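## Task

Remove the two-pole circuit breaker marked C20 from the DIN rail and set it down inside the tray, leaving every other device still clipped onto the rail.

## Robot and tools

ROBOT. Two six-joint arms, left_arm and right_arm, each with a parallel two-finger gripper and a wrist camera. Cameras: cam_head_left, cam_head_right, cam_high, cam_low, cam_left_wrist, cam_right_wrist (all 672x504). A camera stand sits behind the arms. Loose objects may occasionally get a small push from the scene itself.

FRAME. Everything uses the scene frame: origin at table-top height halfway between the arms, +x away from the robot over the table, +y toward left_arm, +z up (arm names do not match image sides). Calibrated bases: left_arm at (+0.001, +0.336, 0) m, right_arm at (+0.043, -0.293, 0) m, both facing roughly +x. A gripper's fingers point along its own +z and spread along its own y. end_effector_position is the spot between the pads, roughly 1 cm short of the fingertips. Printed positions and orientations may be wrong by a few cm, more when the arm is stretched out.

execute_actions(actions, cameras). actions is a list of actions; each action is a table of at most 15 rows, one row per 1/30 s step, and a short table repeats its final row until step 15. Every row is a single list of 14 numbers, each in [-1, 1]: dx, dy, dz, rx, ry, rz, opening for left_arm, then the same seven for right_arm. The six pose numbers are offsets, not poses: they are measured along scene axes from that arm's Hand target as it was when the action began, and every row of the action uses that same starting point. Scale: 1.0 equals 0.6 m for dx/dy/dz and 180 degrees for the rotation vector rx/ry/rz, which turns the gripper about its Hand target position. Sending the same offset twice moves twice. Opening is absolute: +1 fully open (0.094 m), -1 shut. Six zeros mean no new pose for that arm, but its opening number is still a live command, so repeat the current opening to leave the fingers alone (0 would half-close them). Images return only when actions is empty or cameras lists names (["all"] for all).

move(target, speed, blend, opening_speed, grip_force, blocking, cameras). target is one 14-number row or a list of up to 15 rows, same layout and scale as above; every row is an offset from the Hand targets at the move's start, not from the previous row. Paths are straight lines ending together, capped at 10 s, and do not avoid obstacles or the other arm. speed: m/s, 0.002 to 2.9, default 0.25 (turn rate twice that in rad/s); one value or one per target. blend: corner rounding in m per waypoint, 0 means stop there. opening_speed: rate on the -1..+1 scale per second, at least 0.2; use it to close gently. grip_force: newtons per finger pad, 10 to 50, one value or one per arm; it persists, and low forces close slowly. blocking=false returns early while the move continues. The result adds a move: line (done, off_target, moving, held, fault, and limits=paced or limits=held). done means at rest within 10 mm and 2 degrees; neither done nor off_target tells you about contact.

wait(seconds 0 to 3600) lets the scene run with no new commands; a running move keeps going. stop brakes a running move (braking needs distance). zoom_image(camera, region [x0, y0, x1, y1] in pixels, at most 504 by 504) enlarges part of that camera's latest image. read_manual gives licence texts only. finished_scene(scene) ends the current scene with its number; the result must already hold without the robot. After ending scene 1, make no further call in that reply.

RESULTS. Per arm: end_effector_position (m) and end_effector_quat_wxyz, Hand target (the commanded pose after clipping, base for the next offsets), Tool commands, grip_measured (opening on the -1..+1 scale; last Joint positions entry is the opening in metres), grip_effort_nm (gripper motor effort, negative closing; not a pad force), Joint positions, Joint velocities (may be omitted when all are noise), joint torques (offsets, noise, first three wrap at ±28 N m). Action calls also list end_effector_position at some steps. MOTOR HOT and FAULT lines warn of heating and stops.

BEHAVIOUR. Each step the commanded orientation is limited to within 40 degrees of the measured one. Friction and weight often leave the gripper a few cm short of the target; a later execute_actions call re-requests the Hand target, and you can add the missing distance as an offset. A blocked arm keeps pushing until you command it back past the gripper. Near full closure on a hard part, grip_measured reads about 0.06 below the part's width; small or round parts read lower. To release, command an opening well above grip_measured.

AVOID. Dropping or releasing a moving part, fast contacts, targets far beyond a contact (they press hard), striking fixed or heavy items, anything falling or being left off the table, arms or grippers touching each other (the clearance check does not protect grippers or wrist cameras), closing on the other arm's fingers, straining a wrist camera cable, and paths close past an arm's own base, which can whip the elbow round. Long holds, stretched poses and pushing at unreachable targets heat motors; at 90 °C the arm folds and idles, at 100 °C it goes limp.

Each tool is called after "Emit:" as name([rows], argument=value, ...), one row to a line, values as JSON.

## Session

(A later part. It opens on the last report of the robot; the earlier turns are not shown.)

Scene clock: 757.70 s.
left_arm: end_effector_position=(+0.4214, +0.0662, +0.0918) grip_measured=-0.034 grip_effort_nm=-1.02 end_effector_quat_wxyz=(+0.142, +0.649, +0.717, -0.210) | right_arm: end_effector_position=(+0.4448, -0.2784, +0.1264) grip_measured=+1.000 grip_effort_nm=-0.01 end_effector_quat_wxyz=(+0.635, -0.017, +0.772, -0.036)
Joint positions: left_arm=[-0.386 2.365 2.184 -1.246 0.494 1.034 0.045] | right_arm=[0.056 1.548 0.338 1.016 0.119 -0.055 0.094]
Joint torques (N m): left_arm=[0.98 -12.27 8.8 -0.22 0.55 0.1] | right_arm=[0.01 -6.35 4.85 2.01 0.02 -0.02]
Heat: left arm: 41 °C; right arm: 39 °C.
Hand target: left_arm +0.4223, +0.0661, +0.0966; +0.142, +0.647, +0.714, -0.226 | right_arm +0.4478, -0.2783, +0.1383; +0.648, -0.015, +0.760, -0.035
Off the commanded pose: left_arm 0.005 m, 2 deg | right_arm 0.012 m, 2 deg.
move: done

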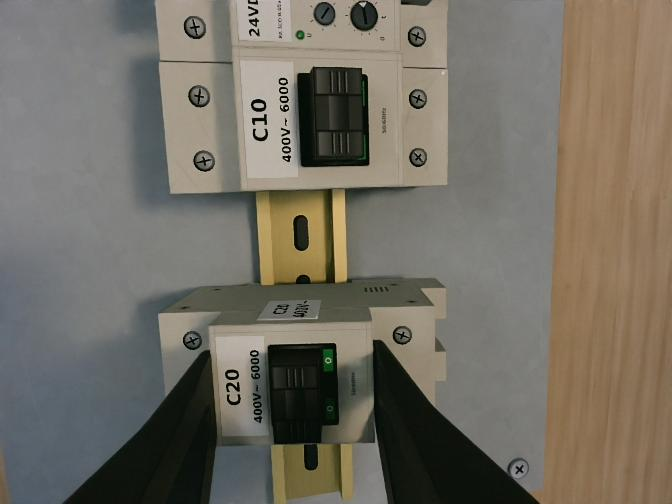

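Emit:
zoom_image(camera="cam_left_wrist", region=[180, 270, 360, 500])

Emit:
execute_actions(actions=[], cameras=["cam_high", "cam_head_left", "cam_low"])

Emit:
zoom_image(camera="cam_high", region=[320, 150, 430, 250])

Emit:
zoom_image(camera="cam_low", region=[270, 200, 420, 310])

Scaled by 2.191 from the camera's image (finer frame: 960x720).

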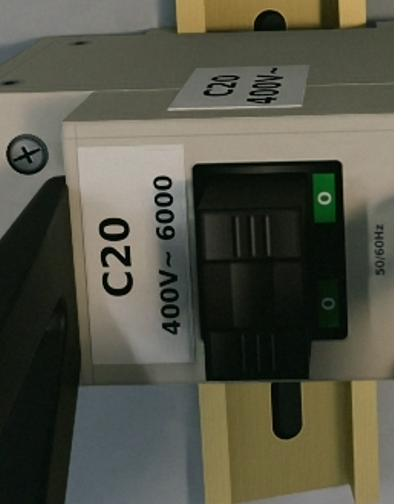

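Scene clock: 787.57 s.
left_arm: end_effector_position=(+0.4214, +0.0662, +0.0917) grip_measured=-0.034 grip_effort_nm=-1.02 end_effector_quat_wxyz=(+0.142, +0.649, +0.717, -0.210) | right_arm: end_effector_position=(+0.4448, -0.2784, +0.1264) grip_measured=+1.000 grip_effort_nm=0.00 end_effector_quat_wxyz=(+0.635, -0.017, +0.772, -0.036)
Joint positions: left_arm=[-0.386 2.365 2.184 -1.246 0.494 1.034 0.045] | right_arm=[0.056 1.548 0.338 1.016 0.119 -0.055 0.094]
Joint velocities: within noise
Joint torques (N m): left_arm=[0.84 -12.16 9.01 -0.19 0.54 0.11] | right_arm=[0.01 -6.37 4.88 2.01 0.04 -0.01]
Heat: left arm: 45 °C; right arm: 39 °C.
Hand target: left_arm +0.4224, +0.0661, +0.0965; +0.142, +0.647, +0.714, -0.226 | right_arm +0.4478, -0.2783, +0.1383; +0.648, -0.015, +0.760, -0.035
Tool commands: left_gripper/opening=-0.12 right_gripper/opening=+1.0
Off the commanded pose: left_arm 0.005 m, 2 deg | right_arm 0.012 m, 2 deg.
Images, in order (width x height): cam_head_left 672x504, cam_high 672x504, cam_low 672x504.

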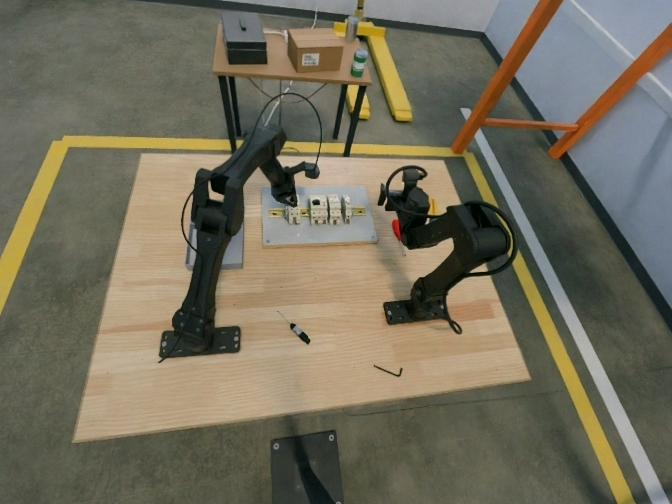

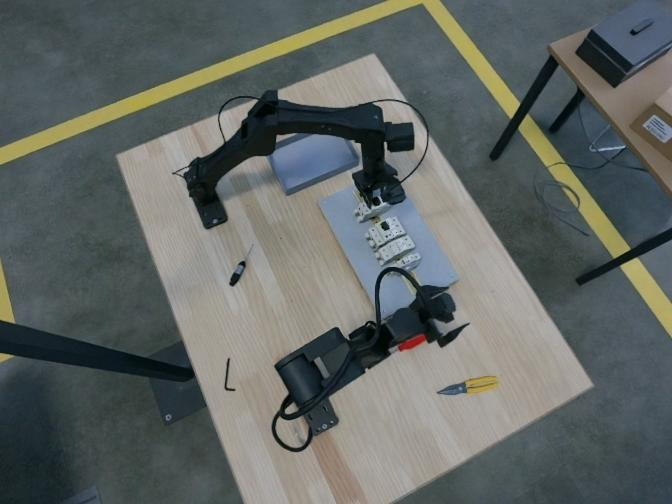

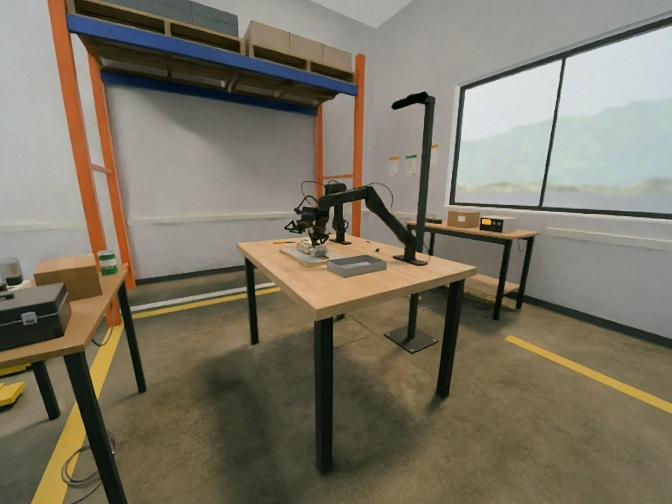

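Scaled by 4.582 from the camera's image (finer frame: 960x720).

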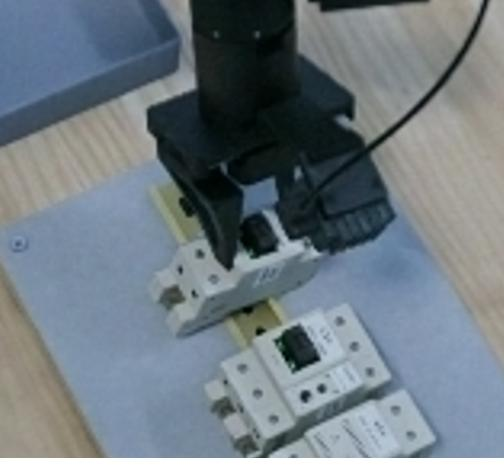

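Scaled by 3.360 from the camera's image (finer frame: 960x720).

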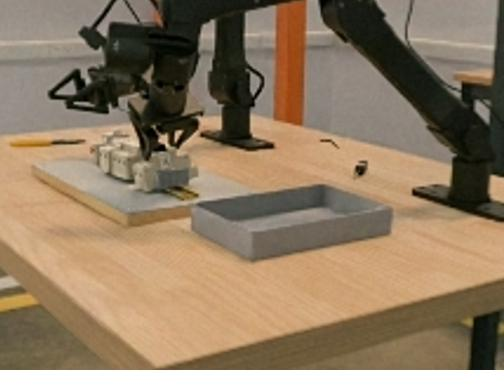

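Emit:
move(target=[0.02, 0, 0.012, 0, 0, 0, -0.12, 0, 0, 0, 0, 0, 0, 1], speed=0.03, cameras=["cam_left_wrist", "cam_high"])

Emit:
zoom_image(camera="cam_high", region=[320, 150, 430, 250])

Scene clock: 811.17 s.
left_arm: end_effector_position=(+0.4243, +0.0662, +0.0924) grip_measured=-0.034 grip_effort_nm=-1.02 end_effector_quat_wxyz=(+0.121, +0.646, +0.721, -0.219) | right_arm: end_effector_position=(+0.4448, -0.2784, +0.1264) grip_measured=+1.000 grip_effort_nm=0.00 end_effector_quat_wxyz=(+0.635, -0.017, +0.772, -0.036)
Joint positions: left_arm=[-0.382 2.453 2.347 -1.371 0.497 1.04 0.045] | right_arm=[0.056 1.548 0.338 1.016 0.119 -0.055 0.094]
Joint torques (N m): left_arm=[1.51 -13.23 9.52 -0.02 0.53 0.15] | right_arm=[-0.03 -6.35 4.83 2.01 0.03 -0.02]
Heat: left arm: 45 °C; right arm: 39 °C.
Hand target: left_arm +0.4344, +0.0660, +0.1038; +0.142, +0.647, +0.714, -0.226 | right_arm +0.4478, -0.2783, +0.1383; +0.648, -0.015, +0.760, -0.035
Off the commanded pose: left_arm 0.015 m, 3 deg | right_arm 0.012 m, 2 deg.
move: off_target (left_arm)
Images, in order (width x height): cam_high 672x504, cam_left_wrist 672x504.

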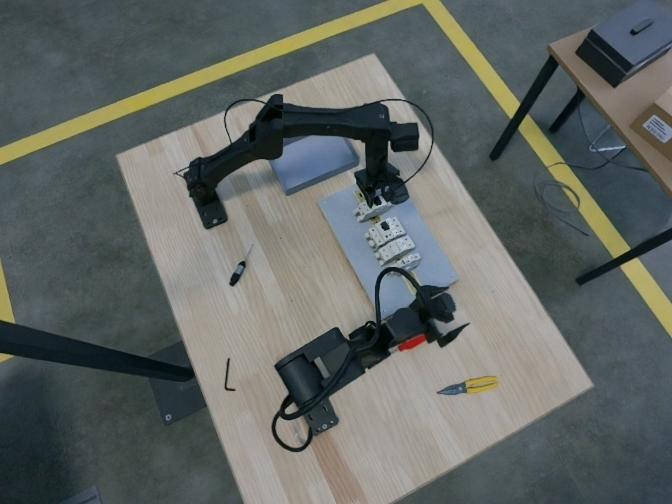

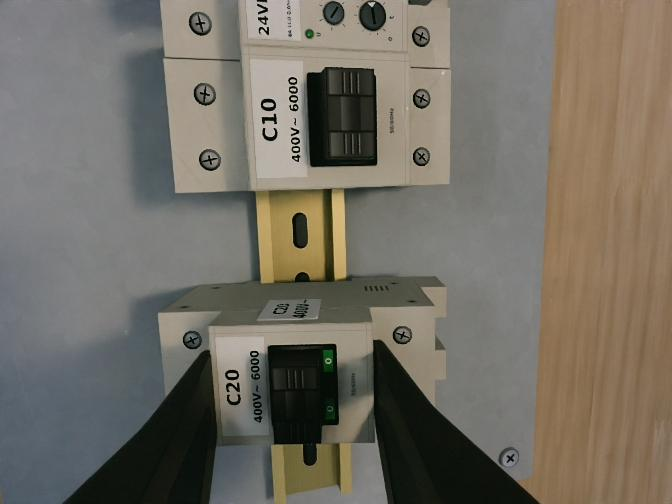

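Scaled by 4.582 from the camera's image (finer frame: 960x720).

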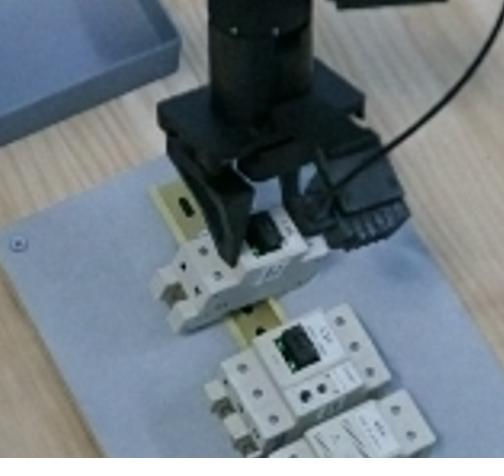

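Emit:
zoom_image(camera="cam_high", region=[345, 180, 405, 230])

Emit:
zoom_image(camera="cam_left_wrist", region=[340, 240, 470, 420])

Scaled by 8.400 from the camera's image (finer frame: 960x720).

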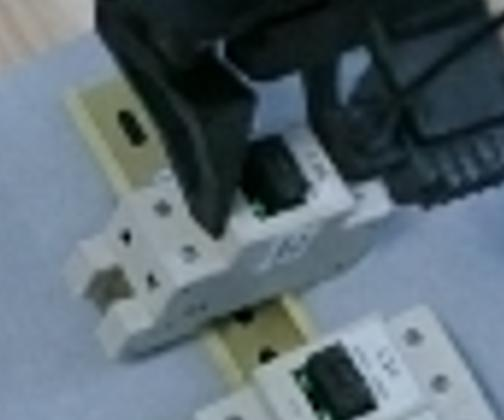

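Scaled by 2.800 from the camera's image (finer frame: 960x720).

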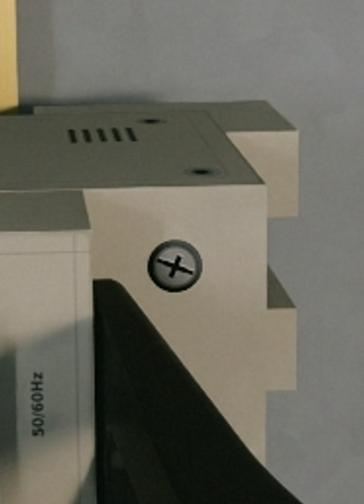

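Emit:
move(target=[0, 0, 0.025, 0, 0, 0, -0.12, 0, 0, 0, 0, 0, 0, 1], speed=0.03, cameras=["cam_left_wrist"])

Scene clock: 863.67 s.
left_arm: end_effector_position=(+0.4248, +0.0669, +0.0938) grip_measured=-0.035 grip_effort_nm=-1.02 end_effector_quat_wxyz=(+0.111, +0.645, +0.723, -0.220) | right_arm: end_effector_position=(+0.4448, -0.2784, +0.1264) grip_measured=+1.000 grip_effort_nm=0.00 end_effector_quat_wxyz=(+0.635, -0.017, +0.772, -0.036)
Joint positions: left_arm=[-0.382 2.492 2.427 -1.433 0.492 1.041 0.045] | right_arm=[0.056 1.548 0.338 1.016 0.119 -0.055 0.094]
Joint torques (N m): left_arm=[1.36 -14.99 10.55 -0.15 0.55 0.12] | right_arm=[-0.02 -6.38 4.85 2 0.02 -0.01]
Heat: left arm: 41 °C; right arm: 39 °C.
Hand target: left_arm +0.4343, +0.0660, +0.1188; +0.142, +0.647, +0.714, -0.226 | right_arm +0.4478, -0.2783, +0.1383; +0.648, -0.015, +0.760, -0.035
Off the commanded pose: left_arm 0.027 m, 4 deg | right_arm 0.012 m, 2 deg.
move: off_target (left_arm)

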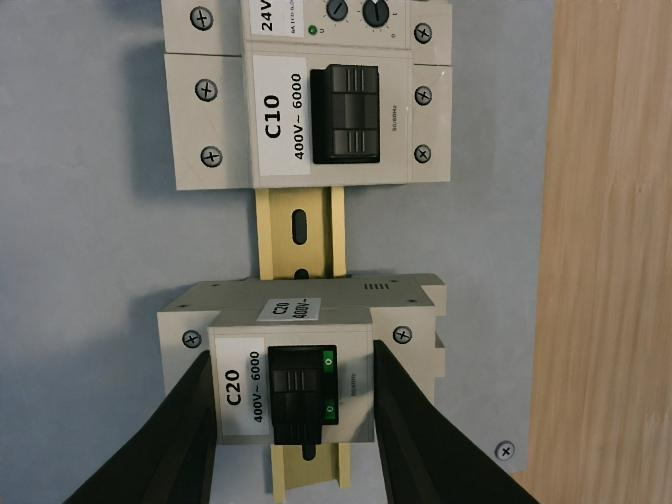

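Emit:
move(target=[0.02, 0, -0.025, 0.0014, -0.0222, 0, -0.12, 0, 0, 0, 0, 0, 0, 1], speed=0.04, cameras=["cam_left_wrist"])

Scene clock: 882.53 s.
left_arm: end_effector_position=(+0.4366, +0.0664, +0.0897) grip_measured=-0.035 grip_effort_nm=-1.02 end_effector_quat_wxyz=(+0.132, +0.651, +0.717, -0.211) | right_arm: end_effector_position=(+0.4448, -0.2784, +0.1264) grip_measured=+1.000 grip_effort_nm=0.00 end_effector_quat_wxyz=(+0.635, -0.017, +0.772, -0.036)
Joint positions: left_arm=[-0.374 2.492 2.408 -1.372 0.491 1.056 0.045] | right_arm=[0.056 1.548 0.338 1.016 0.119 -0.055 0.094]
Joint torques (N m): left_arm=[0.81 -16.94 4.56 0.47 0.32 0.09] | right_arm=[-0.03 -6.35 4.85 2 0.03 -0.01]
Heat: left arm: 43 °C; right arm: 39 °C.
Hand target: left_arm +0.4464, +0.0661, +0.1037; +0.165, +0.655, +0.709, -0.202 | right_arm +0.4478, -0.2783, +0.1383; +0.648, -0.015, +0.760, -0.035
Off the commanded pose: left_arm 0.017 m, 4 deg | right_arm 0.012 m, 2 deg.
move: off_target (left_arm)

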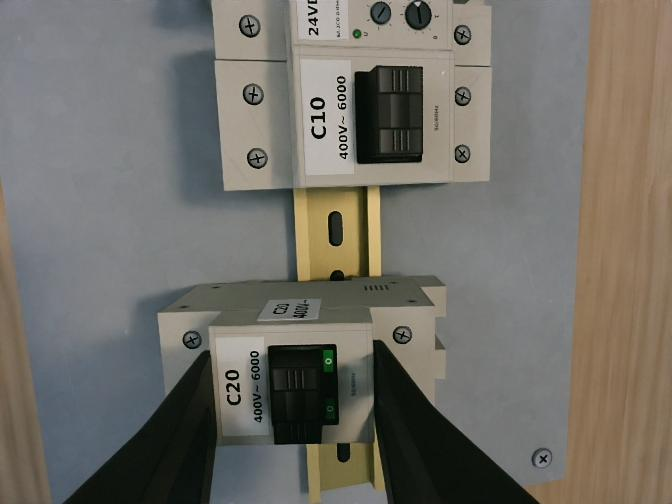

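Emit:
move([
  [-0.005, 0, 0.02, 0, 0, 0, -0.12, 0, 0, 0, 0, 0, 0, 1],
  [-0.025, 0, 0.035, 0, 0, 0, -0.12, 0, 0, 0, 0, 0, 0, 1],
], speed=0.04, blend=[0.005, 0], cameras=["cam_left_wrist", "cam_high"])

Emit:
zoom_image(camera="cam_high", region=[320, 150, 430, 250])

Scene clock: 903.73 s.
left_arm: end_effector_position=(+0.4339, +0.0678, +0.0908) grip_measured=-0.035 grip_effort_nm=-1.02 end_effector_quat_wxyz=(+0.137, +0.651, +0.717, -0.209) | right_arm: end_effector_position=(+0.4448, -0.2784, +0.1264) grip_measured=+1.000 grip_effort_nm=0.00 end_effector_quat_wxyz=(+0.635, -0.017, +0.772, -0.036)
Joint positions: left_arm=[-0.374 2.452 2.337 -1.33 0.49 1.053 0.045] | right_arm=[0.056 1.548 0.338 1.016 0.119 -0.055 0.094]
Joint torques (N m): left_arm=[-0.31 -19.95 5.24 0.02 0.32 -0.02] | right_arm=[-0.05 -6.35 4.85 2 0.03 -0.02]
Heat: left arm: 44 °C; right arm: 39 °C.
Hand target: left_arm +0.4314, +0.0661, +0.1247; +0.165, +0.655, +0.709, -0.202 | right_arm +0.4478, -0.2783, +0.1383; +0.648, -0.015, +0.760, -0.035
Off the commanded pose: left_arm 0.034 m, 4 deg | right_arm 0.012 m, 2 deg.
move: off_target (left_arm)
Images, in order (width x height): cam_high 672x504, cam_left_wrist 672x504.

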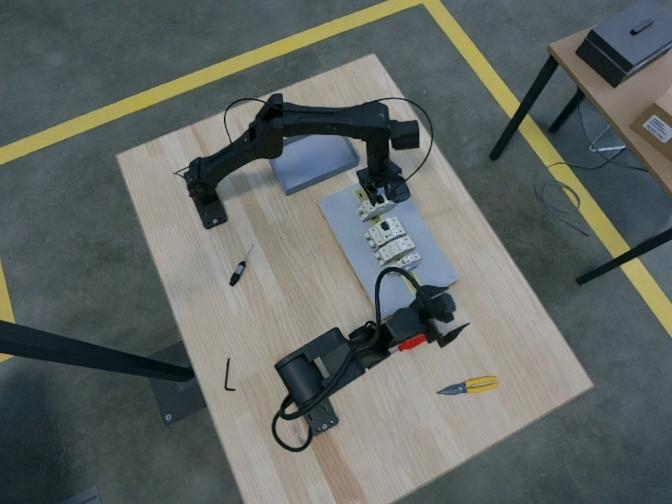

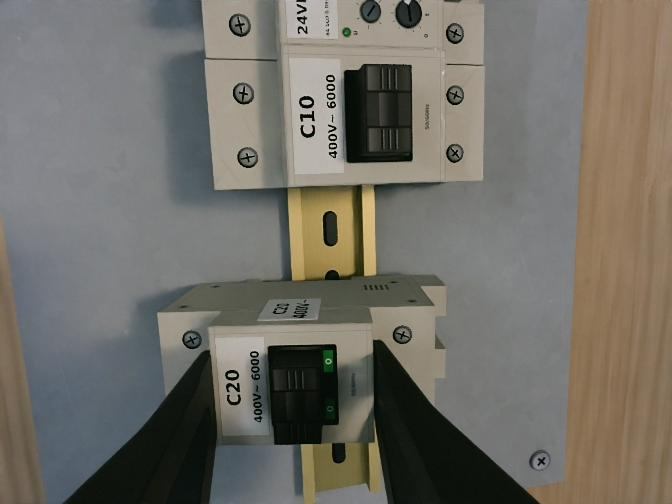

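Scaled by 4.582 from the camera's image (finer frame: 960x720).

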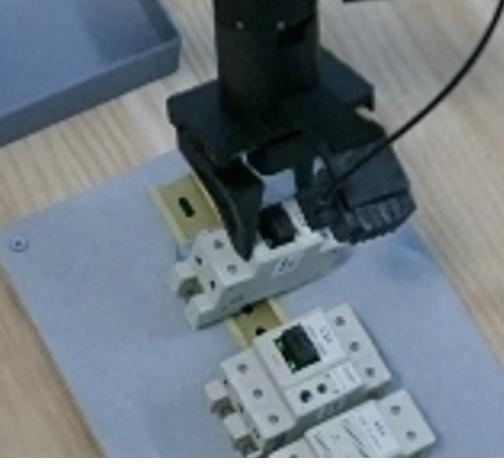

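Emit:
move(target=[0.0095, 0, -0.018, 0, 0, 0, -0.12, 0, 0, 0, 0, 0, 0, 1], speed=0.04)

Scene clock: 945.63 s.
left_arm: end_effector_position=(+0.4341, +0.0677, +0.0909) grip_measured=-0.035 grip_effort_nm=-1.02 end_effector_quat_wxyz=(+0.138, +0.651, +0.717, -0.209) | right_arm: end_effector_position=(+0.4448, -0.2784, +0.1264) grip_measured=+1.000 grip_effort_nm=0.00 end_effector_quat_wxyz=(+0.635, -0.017, +0.772, -0.036)
Joint positions: left_arm=[-0.374 2.451 2.337 -1.328 0.49 1.053 0.045] | right_arm=[0.056 1.548 0.338 1.016 0.119 -0.055 0.094]
Joint torques (N m): left_arm=[0.13 -18.07 5.35 0.22 0.31 0] | right_arm=[-0.03 -6.35 4.83 2 0.02 -0.02]
Heat: left arm: 56 °C; right arm: 39 °C.
Hand target: left_arm +0.4371, +0.0661, +0.1140; +0.165, +0.655, +0.709, -0.202 | right_arm +0.4478, -0.2783, +0.1383; +0.648, -0.015, +0.760, -0.035
Off the commanded pose: left_arm 0.023 m, 3 deg | right_arm 0.012 m, 2 deg.
move: off_target (left_arm)

Emit:
move(target=[-0.002, 0, -0.0283, 0, 0, 0, -0.12, 0, 0, 0, 0, 0, 0, 1], speed=0.05)

Scene clock: 951.53 s.
left_arm: end_effector_position=(+0.4330, +0.0675, +0.0890) grip_measured=-0.035 grip_effort_nm=-1.03 end_effector_quat_wxyz=(+0.148, +0.652, +0.714, -0.207) | right_arm: end_effector_position=(+0.4448, -0.2784, +0.1264) grip_measured=+1.000 grip_effort_nm=0.00 end_effector_quat_wxyz=(+0.635, -0.017, +0.772, -0.036)
Joint positions: left_arm=[-0.374 2.412 2.254 -1.264 0.494 1.053 0.045] | right_arm=[0.056 1.548 0.338 1.016 0.119 -0.055 0.094]
Joint torques (N m): left_arm=[0.09 -16.02 4.46 0.37 0.25 0.01] | right_arm=[-0.02 -6.35 4.86 2.01 0.02 -0.02]
Heat: left arm: 56 °C; right arm: 39 °C.
Hand target: left_arm +0.4359, +0.0662, +0.0969; +0.165, +0.655, +0.709, -0.202 | right_arm +0.4478, -0.2783, +0.1383; +0.648, -0.015, +0.760, -0.035
Off the commanded pose: left_arm 0.009 m, 2 deg | right_arm 0.012 m, 2 deg.
move: done

Emit:
move(target=[0.015, 0, 0.004, 0, 0, 0, -0.12, 0, 0, 0, 0, 0, 0, 1], speed=0.05, cameras=["cam_left_wrist", "cam_high"])

Emit:
zoom_image(camera="cam_high", region=[340, 175, 410, 235])

Scene clock: 961.60 s.
left_arm: end_effector_position=(+0.4412, +0.0672, +0.0991) grip_measured=-0.035 grip_effort_nm=-1.02 end_effector_quat_wxyz=(+0.162, +0.656, +0.712, -0.192) | right_arm: end_effector_position=(+0.4448, -0.2784, +0.1264) grip_measured=+1.000 grip_effort_nm=-0.01 end_effector_quat_wxyz=(+0.635, -0.017, +0.772, -0.036)
Joint positions: left_arm=[-0.374 2.411 2.294 -1.267 0.476 1.054 0.045] | right_arm=[0.056 1.548 0.338 1.016 0.119 -0.055 0.094]
Joint torques (N m): left_arm=[0.69 -12.01 8.64 0.03 0.45 0.05] | right_arm=[-0.05 -6.35 4.85 2.01 0.02 -0.02]
Heat: left arm: 57 °C; right arm: 39 °C.
Hand target: left_arm +0.4449, +0.0662, +0.0995; +0.165, +0.655, +0.709, -0.201 | right_arm +0.4478, -0.2783, +0.1383; +0.648, -0.015, +0.760, -0.035
Off the commanded pose: left_arm 0.004 m, 1 deg | right_arm 0.012 m, 2 deg.
move: done
Images, in order (width x height): cam_high 672x504, cam_left_wrist 672x504.

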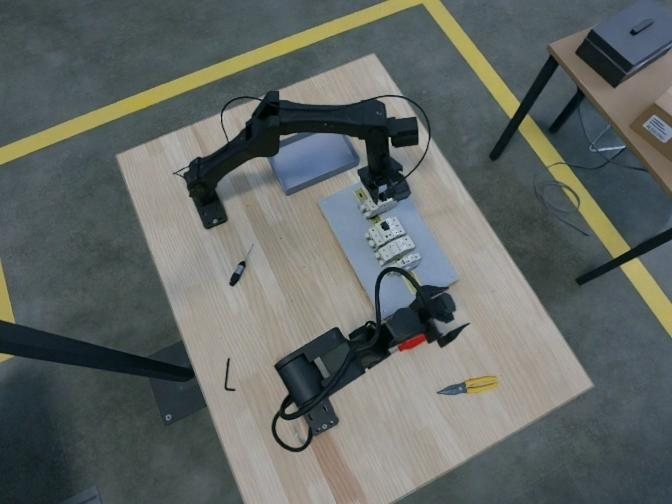

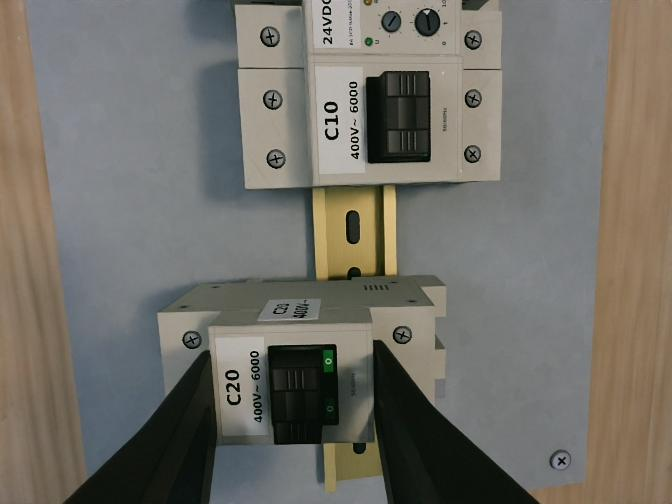

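Scaled by 7.200 from the camera's image (finer frame: 960x720).

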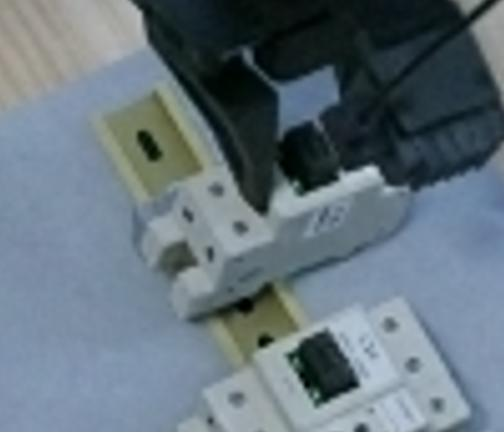

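Emit:
move([
  [-0.0115, 0, 0.0425, 0, 0, 0, -0.12, 0, 0, 0, 0, 0, 0, 1],
  [-0.058, 0, 0.0925, 0.0013, -0.0222, 0, -0.12, 0, 0, 0, 0, 0, 0, 1],
  [-0.108, 0.09, 0.126, 0.0013, -0.0222, 0, -0.12, 0, 0, 0, 0, 0, 0, 1],
], speed=0.08, blend=[0.005, 0.01, 0], cameras=["cam_left_wrist", "cam_high"])

Emit:
zoom_image(camera="cam_high", region=[300, 110, 470, 300])

Scene clock: 993.23 s.
left_arm: end_effector_position=(+0.3852, +0.1197, +0.1465) grip_measured=-0.035 grip_effort_nm=-1.02 end_effector_quat_wxyz=(+0.158, +0.661, +0.712, -0.175) | right_arm: end_effector_position=(+0.4448, -0.2784, +0.1264) grip_measured=+1.000 grip_effort_nm=0.00 end_effector_quat_wxyz=(+0.635, -0.017, +0.772, -0.036)
Joint positions: left_arm=[-0.322 2.067 1.928 -1.268 0.449 1.122 0.045] | right_arm=[0.056 1.548 0.338 1.016 0.119 -0.055 0.094]
Joint torques (N m): left_arm=[0.64 -16.72 5.72 0.06 0.53 0.07] | right_arm=[-0.03 -6.38 4.86 2 0.03 -0.02]
Heat: left arm: 53 °C; right arm: 39 °C.
Hand target: left_arm +0.3801, +0.1201, +0.1749; +0.188, +0.662, +0.703, -0.177 | right_arm +0.4478, -0.2783, +0.1383; +0.648, -0.015, +0.760, -0.035
Off the commanded pose: left_arm 0.029 m, 4 deg | right_arm 0.012 m, 2 deg.
move: off_target (left_arm)
Images, in order (width x height): cam_high 672x504, cam_left_wrist 672x504.

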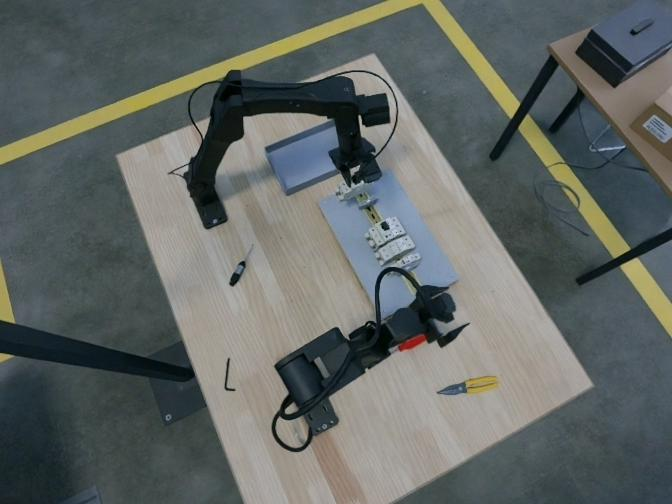

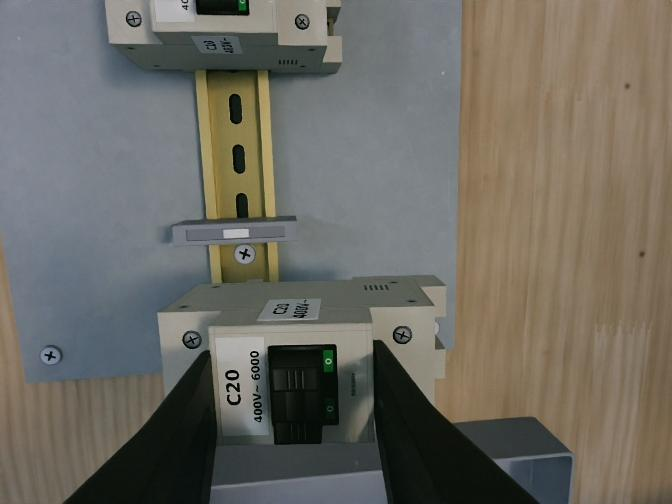

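Scaled by 2.653 from the camera's image (finer frame: 960x720).

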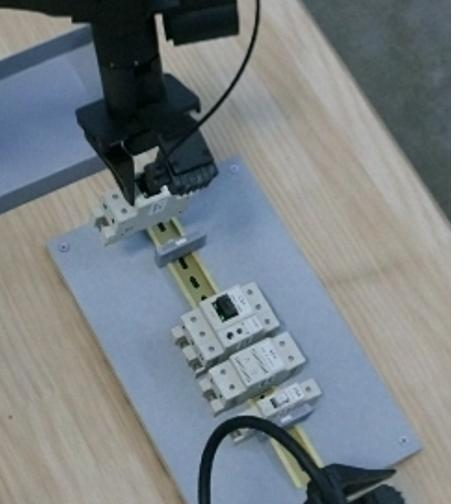

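Emit:
move(target=[-0.0585, 0.3165, -0.0167, 0, 0, 0, -0.12, 0, 0, 0, 0, 0, 0, 1], speed=0.12, cameras=["cam_left_wrist", "cam_high"])

Scene clock: 1025.13 s.
left_arm: end_effector_position=(+0.3501, +0.3153, +0.1433) grip_measured=-0.035 grip_effort_nm=-1.02 end_effector_quat_wxyz=(+0.164, +0.664, +0.709, -0.175) | right_arm: end_effector_position=(+0.4448, -0.2784, +0.1264) grip_measured=+1.000 grip_effort_nm=0.00 end_effector_quat_wxyz=(+0.635, -0.017, +0.772, -0.036)
Joint positions: left_arm=[0.191 1.916 1.699 -1.445 0.476 1.703 0.045] | right_arm=[0.056 1.548 0.338 1.016 0.119 -0.055 0.094]
Joint torques (N m): left_arm=[0.61 -13.24 6.28 -0.54 0.64 0.05] | right_arm=[-0.01 -6.35 4.86 2.01 0.02 -0.02]
Heat: left arm: 55 °C; right arm: 39 °C.
Hand target: left_arm +0.3450, +0.3099, +0.1649; +0.189, +0.662, +0.703, -0.177 | right_arm +0.4478, -0.2783, +0.1383; +0.648, -0.015, +0.760, -0.035
Off the commanded pose: left_arm 0.023 m, 3 deg | right_arm 0.012 m, 2 deg.
move: off_target (left_arm)
Images, in order (width x height): cam_high 672x504, cam_left_wrist 672x504.

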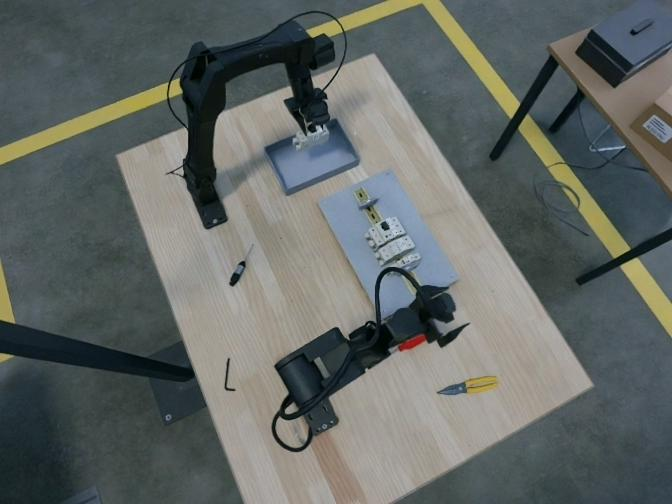

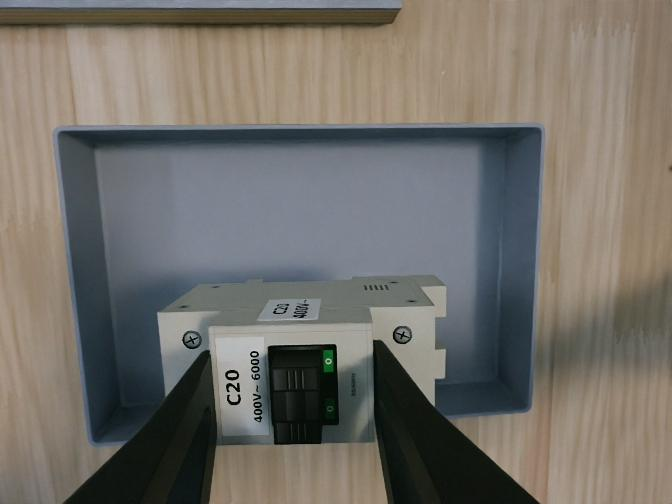

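Emit:
move(target=[-0.005, 0, -0.125, -0.0182, -0.0135, 0.0039, -0.12, 0, 0, 0, 0, 0, 0, 1], speed=0.08, cameras=["cam_left_wrist", "cam_high"])

Scene clock: 1079.70 s.
left_arm: end_effector_position=(+0.3376, +0.3134, +0.0694) grip_measured=-0.035 grip_effort_nm=-1.02 end_effector_quat_wxyz=(+0.188, +0.656, +0.705, -0.194) | right_arm: end_effector_position=(+0.4448, -0.2784, +0.1264) grip_measured=+1.000 grip_effort_nm=0.00 end_effector_quat_wxyz=(+0.635, -0.017, +0.772, -0.036)
Joint positions: left_arm=[0.221 1.916 1.378 -1.145 0.536 1.735 0.045] | right_arm=[0.056 1.548 0.338 1.016 0.119 -0.055 0.094]
Joint torques (N m): left_arm=[0.66 -13.98 4.9 -0.23 0.66 0.04] | right_arm=[-0.02 -6.35 4.85 2.01 0.03 -0.02]
Heat: left arm: 53 °C; right arm: 39 °C.
Hand target: left_arm +0.3420, +0.3100, +0.0899; +0.223, +0.656, +0.698, -0.182 | right_arm +0.4478, -0.2783, +0.1383; +0.648, -0.015, +0.760, -0.035
Off the commanded pose: left_arm 0.021 m, 4 deg | right_arm 0.012 m, 2 deg.
move: off_target (left_arm)
Images, in order (width x height): cam_high 672x504, cam_left_wrist 672x504.

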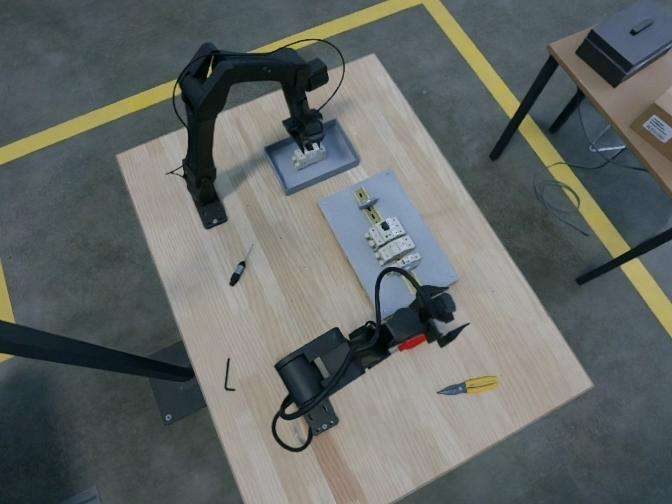

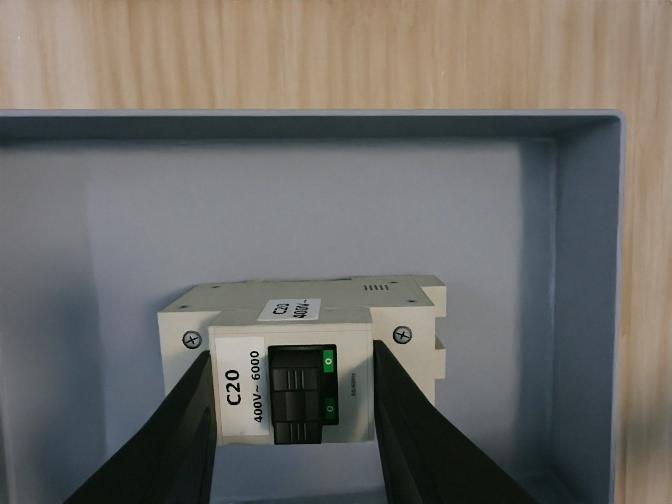

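Emit:
move(target=[0, 0, 0, 0.0009, -0.015, 0, -0.12, 0, 0, 0, 0, 0, 0, 1], speed=0.05)

Scene clock: 1098.40 s.
left_arm: end_effector_position=(+0.3372, +0.3123, +0.0696) grip_measured=-0.035 grip_effort_nm=-1.02 end_effector_quat_wxyz=(+0.203, +0.661, +0.700, -0.178) | right_arm: end_effector_position=(+0.4448, -0.2784, +0.1264) grip_measured=+1.000 grip_effort_nm=0.00 end_effector_quat_wxyz=(+0.635, -0.017, +0.772, -0.036)
Joint positions: left_arm=[0.221 1.878 1.33 -1.091 0.542 1.739 0.045] | right_arm=[0.056 1.548 0.338 1.016 0.119 -0.055 0.094]
Joint torques (N m): left_arm=[1.03 -13.63 4.93 -0.15 0.73 0.03] | right_arm=[-0.02 -6.35 4.88 2 0.03 -0.02]
Heat: left arm: 52 °C; right arm: 39 °C.
Hand target: left_arm +0.3420, +0.3100, +0.0899; +0.239, +0.660, +0.693, -0.165 | right_arm +0.4478, -0.2783, +0.1383; +0.648, -0.015, +0.760, -0.035
Off the commanded pose: left_arm 0.021 m, 4 deg | right_arm 0.012 m, 2 deg.
move: off_target (left_arm)

Emit:
move(target=[0, 0, -0.006, 0, 0, 0, -0.12, 0, 0, 0, 0, 0, 0, 1], speed=0.03, cameras=["cam_left_wrist"])

Scene clock: 1108.17 s.
left_arm: end_effector_position=(+0.3372, +0.3122, +0.0672) grip_measured=-0.035 grip_effort_nm=-1.02 end_effector_quat_wxyz=(+0.204, +0.662, +0.700, -0.177) | right_arm: end_effector_position=(+0.4448, -0.2784, +0.1264) grip_measured=+1.000 grip_effort_nm=0.00 end_effector_quat_wxyz=(+0.635, -0.017, +0.772, -0.036)
Joint positions: left_arm=[0.221 1.878 1.319 -1.077 0.543 1.739 0.045] | right_arm=[0.056 1.548 0.338 1.016 0.119 -0.055 0.094]
Joint torques (N m): left_arm=[0.99 -13.27 5.07 -0.13 0.71 0.03] | right_arm=[-0.05 -6.34 4.86 2.01 0.03 -0.01]
Heat: left arm: 53 °C; right arm: 39 °C.
Hand target: left_arm +0.3419, +0.3099, +0.0863; +0.239, +0.660, +0.693, -0.166 | right_arm +0.4478, -0.2783, +0.1383; +0.648, -0.015, +0.760, -0.035
Off the commanded pose: left_arm 0.020 m, 4 deg | right_arm 0.012 m, 2 deg.
move: off_target (left_arm)

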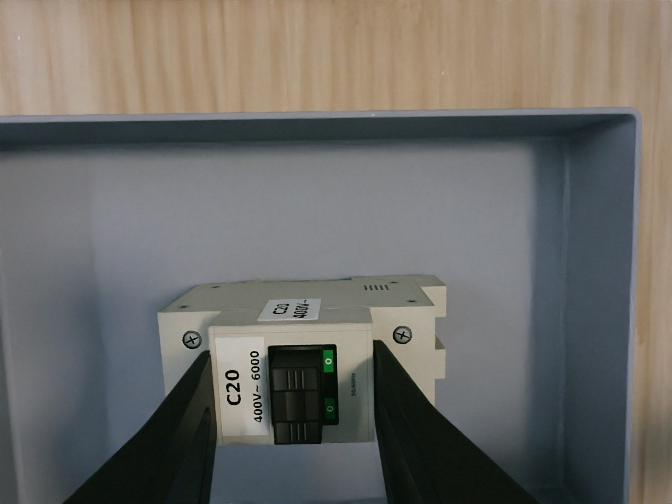

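Emit:
move(target=[0, 0, -0.005, 0, 0, 0, -0.12, 0, 0, 0, 0, 0, 0, 1], speed=0.02)

Emit:
move(target=[0, 0, -0.005, 0, 0, 0, -0.12, 0, 0, 0, 0, 0, 0, 1], speed=0.02)

Scene clock: 1119.30 s.
left_arm: end_effector_position=(+0.3376, +0.3109, +0.0668) grip_measured=-0.035 grip_effort_nm=-1.02 end_effector_quat_wxyz=(+0.208, +0.661, +0.699, -0.178) | right_arm: end_effector_position=(+0.4448, -0.2784, +0.1264) grip_measured=+1.000 grip_effort_nm=0.00 end_effector_quat_wxyz=(+0.635, -0.017, +0.772, -0.036)
Joint positions: left_arm=[0.221 1.878 1.314 -1.07 0.552 1.739 0.045] | right_arm=[0.056 1.548 0.338 1.016 0.119 -0.055 0.094]
Joint torques (N m): left_arm=[1.03 -13 4.81 -0.09 0.63 0.03] | right_arm=[-0.02 -6.37 4.83 2.01 0.02 -0.02]
Heat: left arm: 53 °C; right arm: 39 °C.
Hand target: left_arm +0.3420, +0.3099, +0.0833; +0.239, +0.660, +0.693, -0.165 | right_arm +0.4478, -0.2783, +0.1383; +0.648, -0.015, +0.760, -0.035
Off the commanded pose: left_arm 0.017 m, 4 deg | right_arm 0.012 m, 2 deg.
move: off_target (left_arm)

Scene clock: 1119.90 s.
left_arm: end_effector_position=(+0.3374, +0.3105, +0.0665) grip_measured=-0.035 grip_effort_nm=-1.02 end_effector_quat_wxyz=(+0.212, +0.659, +0.699, -0.181) | right_arm: end_effector_position=(+0.4448, -0.2784, +0.1264) grip_measured=+1.000 grip_effort_nm=0.00 end_effector_quat_wxyz=(+0.635, -0.017, +0.772, -0.036)
Joint positions: left_arm=[0.224 1.878 1.309 -1.066 0.562 1.739 0.045] | right_arm=[0.056 1.548 0.338 1.016 0.119 -0.055 0.094]
Joint torques (N m): left_arm=[0.76 -12.67 4.6 -0.04 0.55 0.04] | right_arm=[-0.05 -6.35 4.86 2 0.03 -0.02]
Heat: left arm: 53 °C; right arm: 39 °C.
Hand target: left_arm +0.3419, +0.3099, +0.0803; +0.239, +0.660, +0.693, -0.166 | right_arm +0.4478, -0.2783, +0.1383; +0.648, -0.015, +0.760, -0.035
Off the commanded pose: left_arm 0.015 m, 4 deg | right_arm 0.012 m, 2 deg.
move: off_target (left_arm)

Emit:
move(target=[0, 0, -0.004, -0.0055, 0.008, 0, -0.12, 0, 0, 0, 0, 0, 0, 1], speed=0.02, cameras=["cam_left_wrist"])

Scene clock: 1141.67 s.
left_arm: end_effector_position=(+0.3376, +0.3117, +0.0668) grip_measured=-0.035 grip_effort_nm=-1.02 end_effector_quat_wxyz=(+0.214, +0.658, +0.699, -0.181) | right_arm: end_effector_position=(+0.4448, -0.2784, +0.1264) grip_measured=+1.000 grip_effort_nm=0.00 end_effector_quat_wxyz=(+0.635, -0.017, +0.772, -0.036)
Joint positions: left_arm=[0.229 1.878 1.309 -1.066 0.565 1.743 0.045] | right_arm=[0.056 1.548 0.338 1.016 0.119 -0.055 0.094]
Joint torques (N m): left_arm=[0.69 -10.39 5.87 -0.26 0.61 0.08] | right_arm=[-0.05 -6.37 4.85 2.01 0.02 -0.01]
Heat: left arm: 53 °C; right arm: 39 °C.
Hand target: left_arm +0.3419, +0.3100, +0.0779; +0.236, +0.656, +0.694, -0.180 | right_arm +0.4478, -0.2783, +0.1383; +0.648, -0.015, +0.760, -0.035
Off the commanded pose: left_arm 0.012 m, 3 deg | right_arm 0.012 m, 2 deg.
move: off_target (left_arm)

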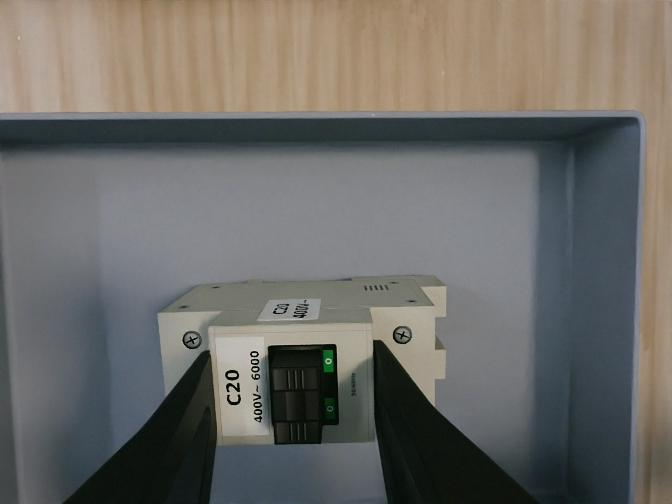

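Emit:
move(target=[0, 0, -0.004, 0, 0, 0, -0.12, 0, 0, 0, 0, 0, 0, 1], speed=0.02)

Emit:
move(target=[0, 0, 0, 0, 0, 0, 0.45, 0, 0, 0, 0, 0, 0, 1], opening_speed=0.4, cameras=["cam_left_wrist"])

Scene clock: 1150.97 s.
left_arm: end_effector_position=(+0.3376, +0.3117, +0.0668) grip_measured=-0.035 grip_effort_nm=-1.02 end_effector_quat_wxyz=(+0.214, +0.658, +0.699, -0.181) | right_arm: end_effector_position=(+0.4448, -0.2784, +0.1264) grip_measured=+1.000 grip_effort_nm=0.00 end_effector_quat_wxyz=(+0.635, -0.017, +0.772, -0.036)
Joint positions: left_arm=[0.229 1.878 1.309 -1.066 0.565 1.743 0.045] | right_arm=[0.056 1.548 0.338 1.016 0.119 -0.055 0.094]
Joint torques (N m): left_arm=[0.72 -10.11 5.6 -0.17 0.6 0.01] | right_arm=[-0.02 -6.37 4.85 2.01 0.02 -0.01]
Heat: left arm: 51 °C; right arm: 39 °C.
Hand target: left_arm +0.3419, +0.3099, +0.0755; +0.236, +0.656, +0.694, -0.180 | right_arm +0.4478, -0.2783, +0.1383; +0.648, -0.015, +0.760, -0.035
Off the commanded pose: left_arm 0.010 m, 3 deg | right_arm 0.012 m, 2 deg.
move: off_target (left_arm)

Scene clock: 1152.73 s.
left_arm: end_effector_position=(+0.3380, +0.3103, +0.0677) grip_measured=+0.447 grip_effort_nm=0.14 end_effector_quat_wxyz=(+0.218, +0.657, +0.698, -0.183) | right_arm: end_effector_position=(+0.4448, -0.2784, +0.1264) grip_measured=+1.000 grip_effort_nm=0.00 end_effector_quat_wxyz=(+0.635, -0.017, +0.772, -0.036)
Joint positions: left_arm=[0.229 1.878 1.309 -1.066 0.574 1.743 0.068] | right_arm=[0.056 1.548 0.338 1.016 0.119 -0.055 0.094]
Joint torques (N m): left_arm=[0.8 -10.1 5.59 -0.16 0.53 0.05] | right_arm=[-0.01 -6.37 4.88 2.01 0.03 -0.02]
Heat: left arm: 51 °C; right arm: 39 °C.
Hand target: left_arm +0.3419, +0.3099, +0.0755; +0.236, +0.656, +0.694, -0.180 | right_arm +0.4478, -0.2783, +0.1383; +0.648, -0.015, +0.760, -0.035
Off the commanded pose: left_arm 0.009 m, 2 deg | right_arm 0.012 m, 2 deg.
move: done

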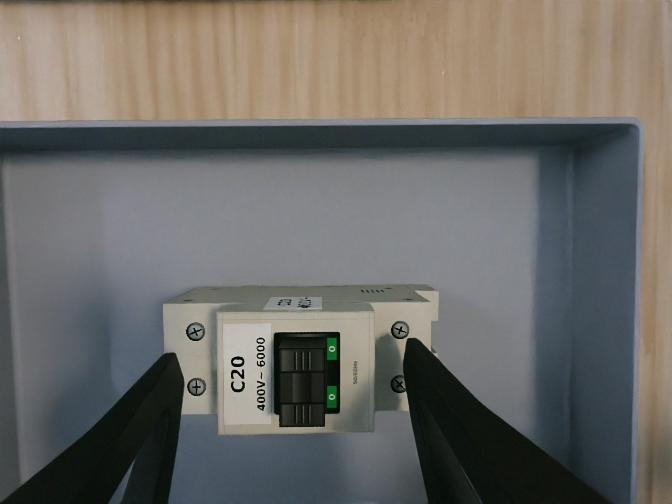

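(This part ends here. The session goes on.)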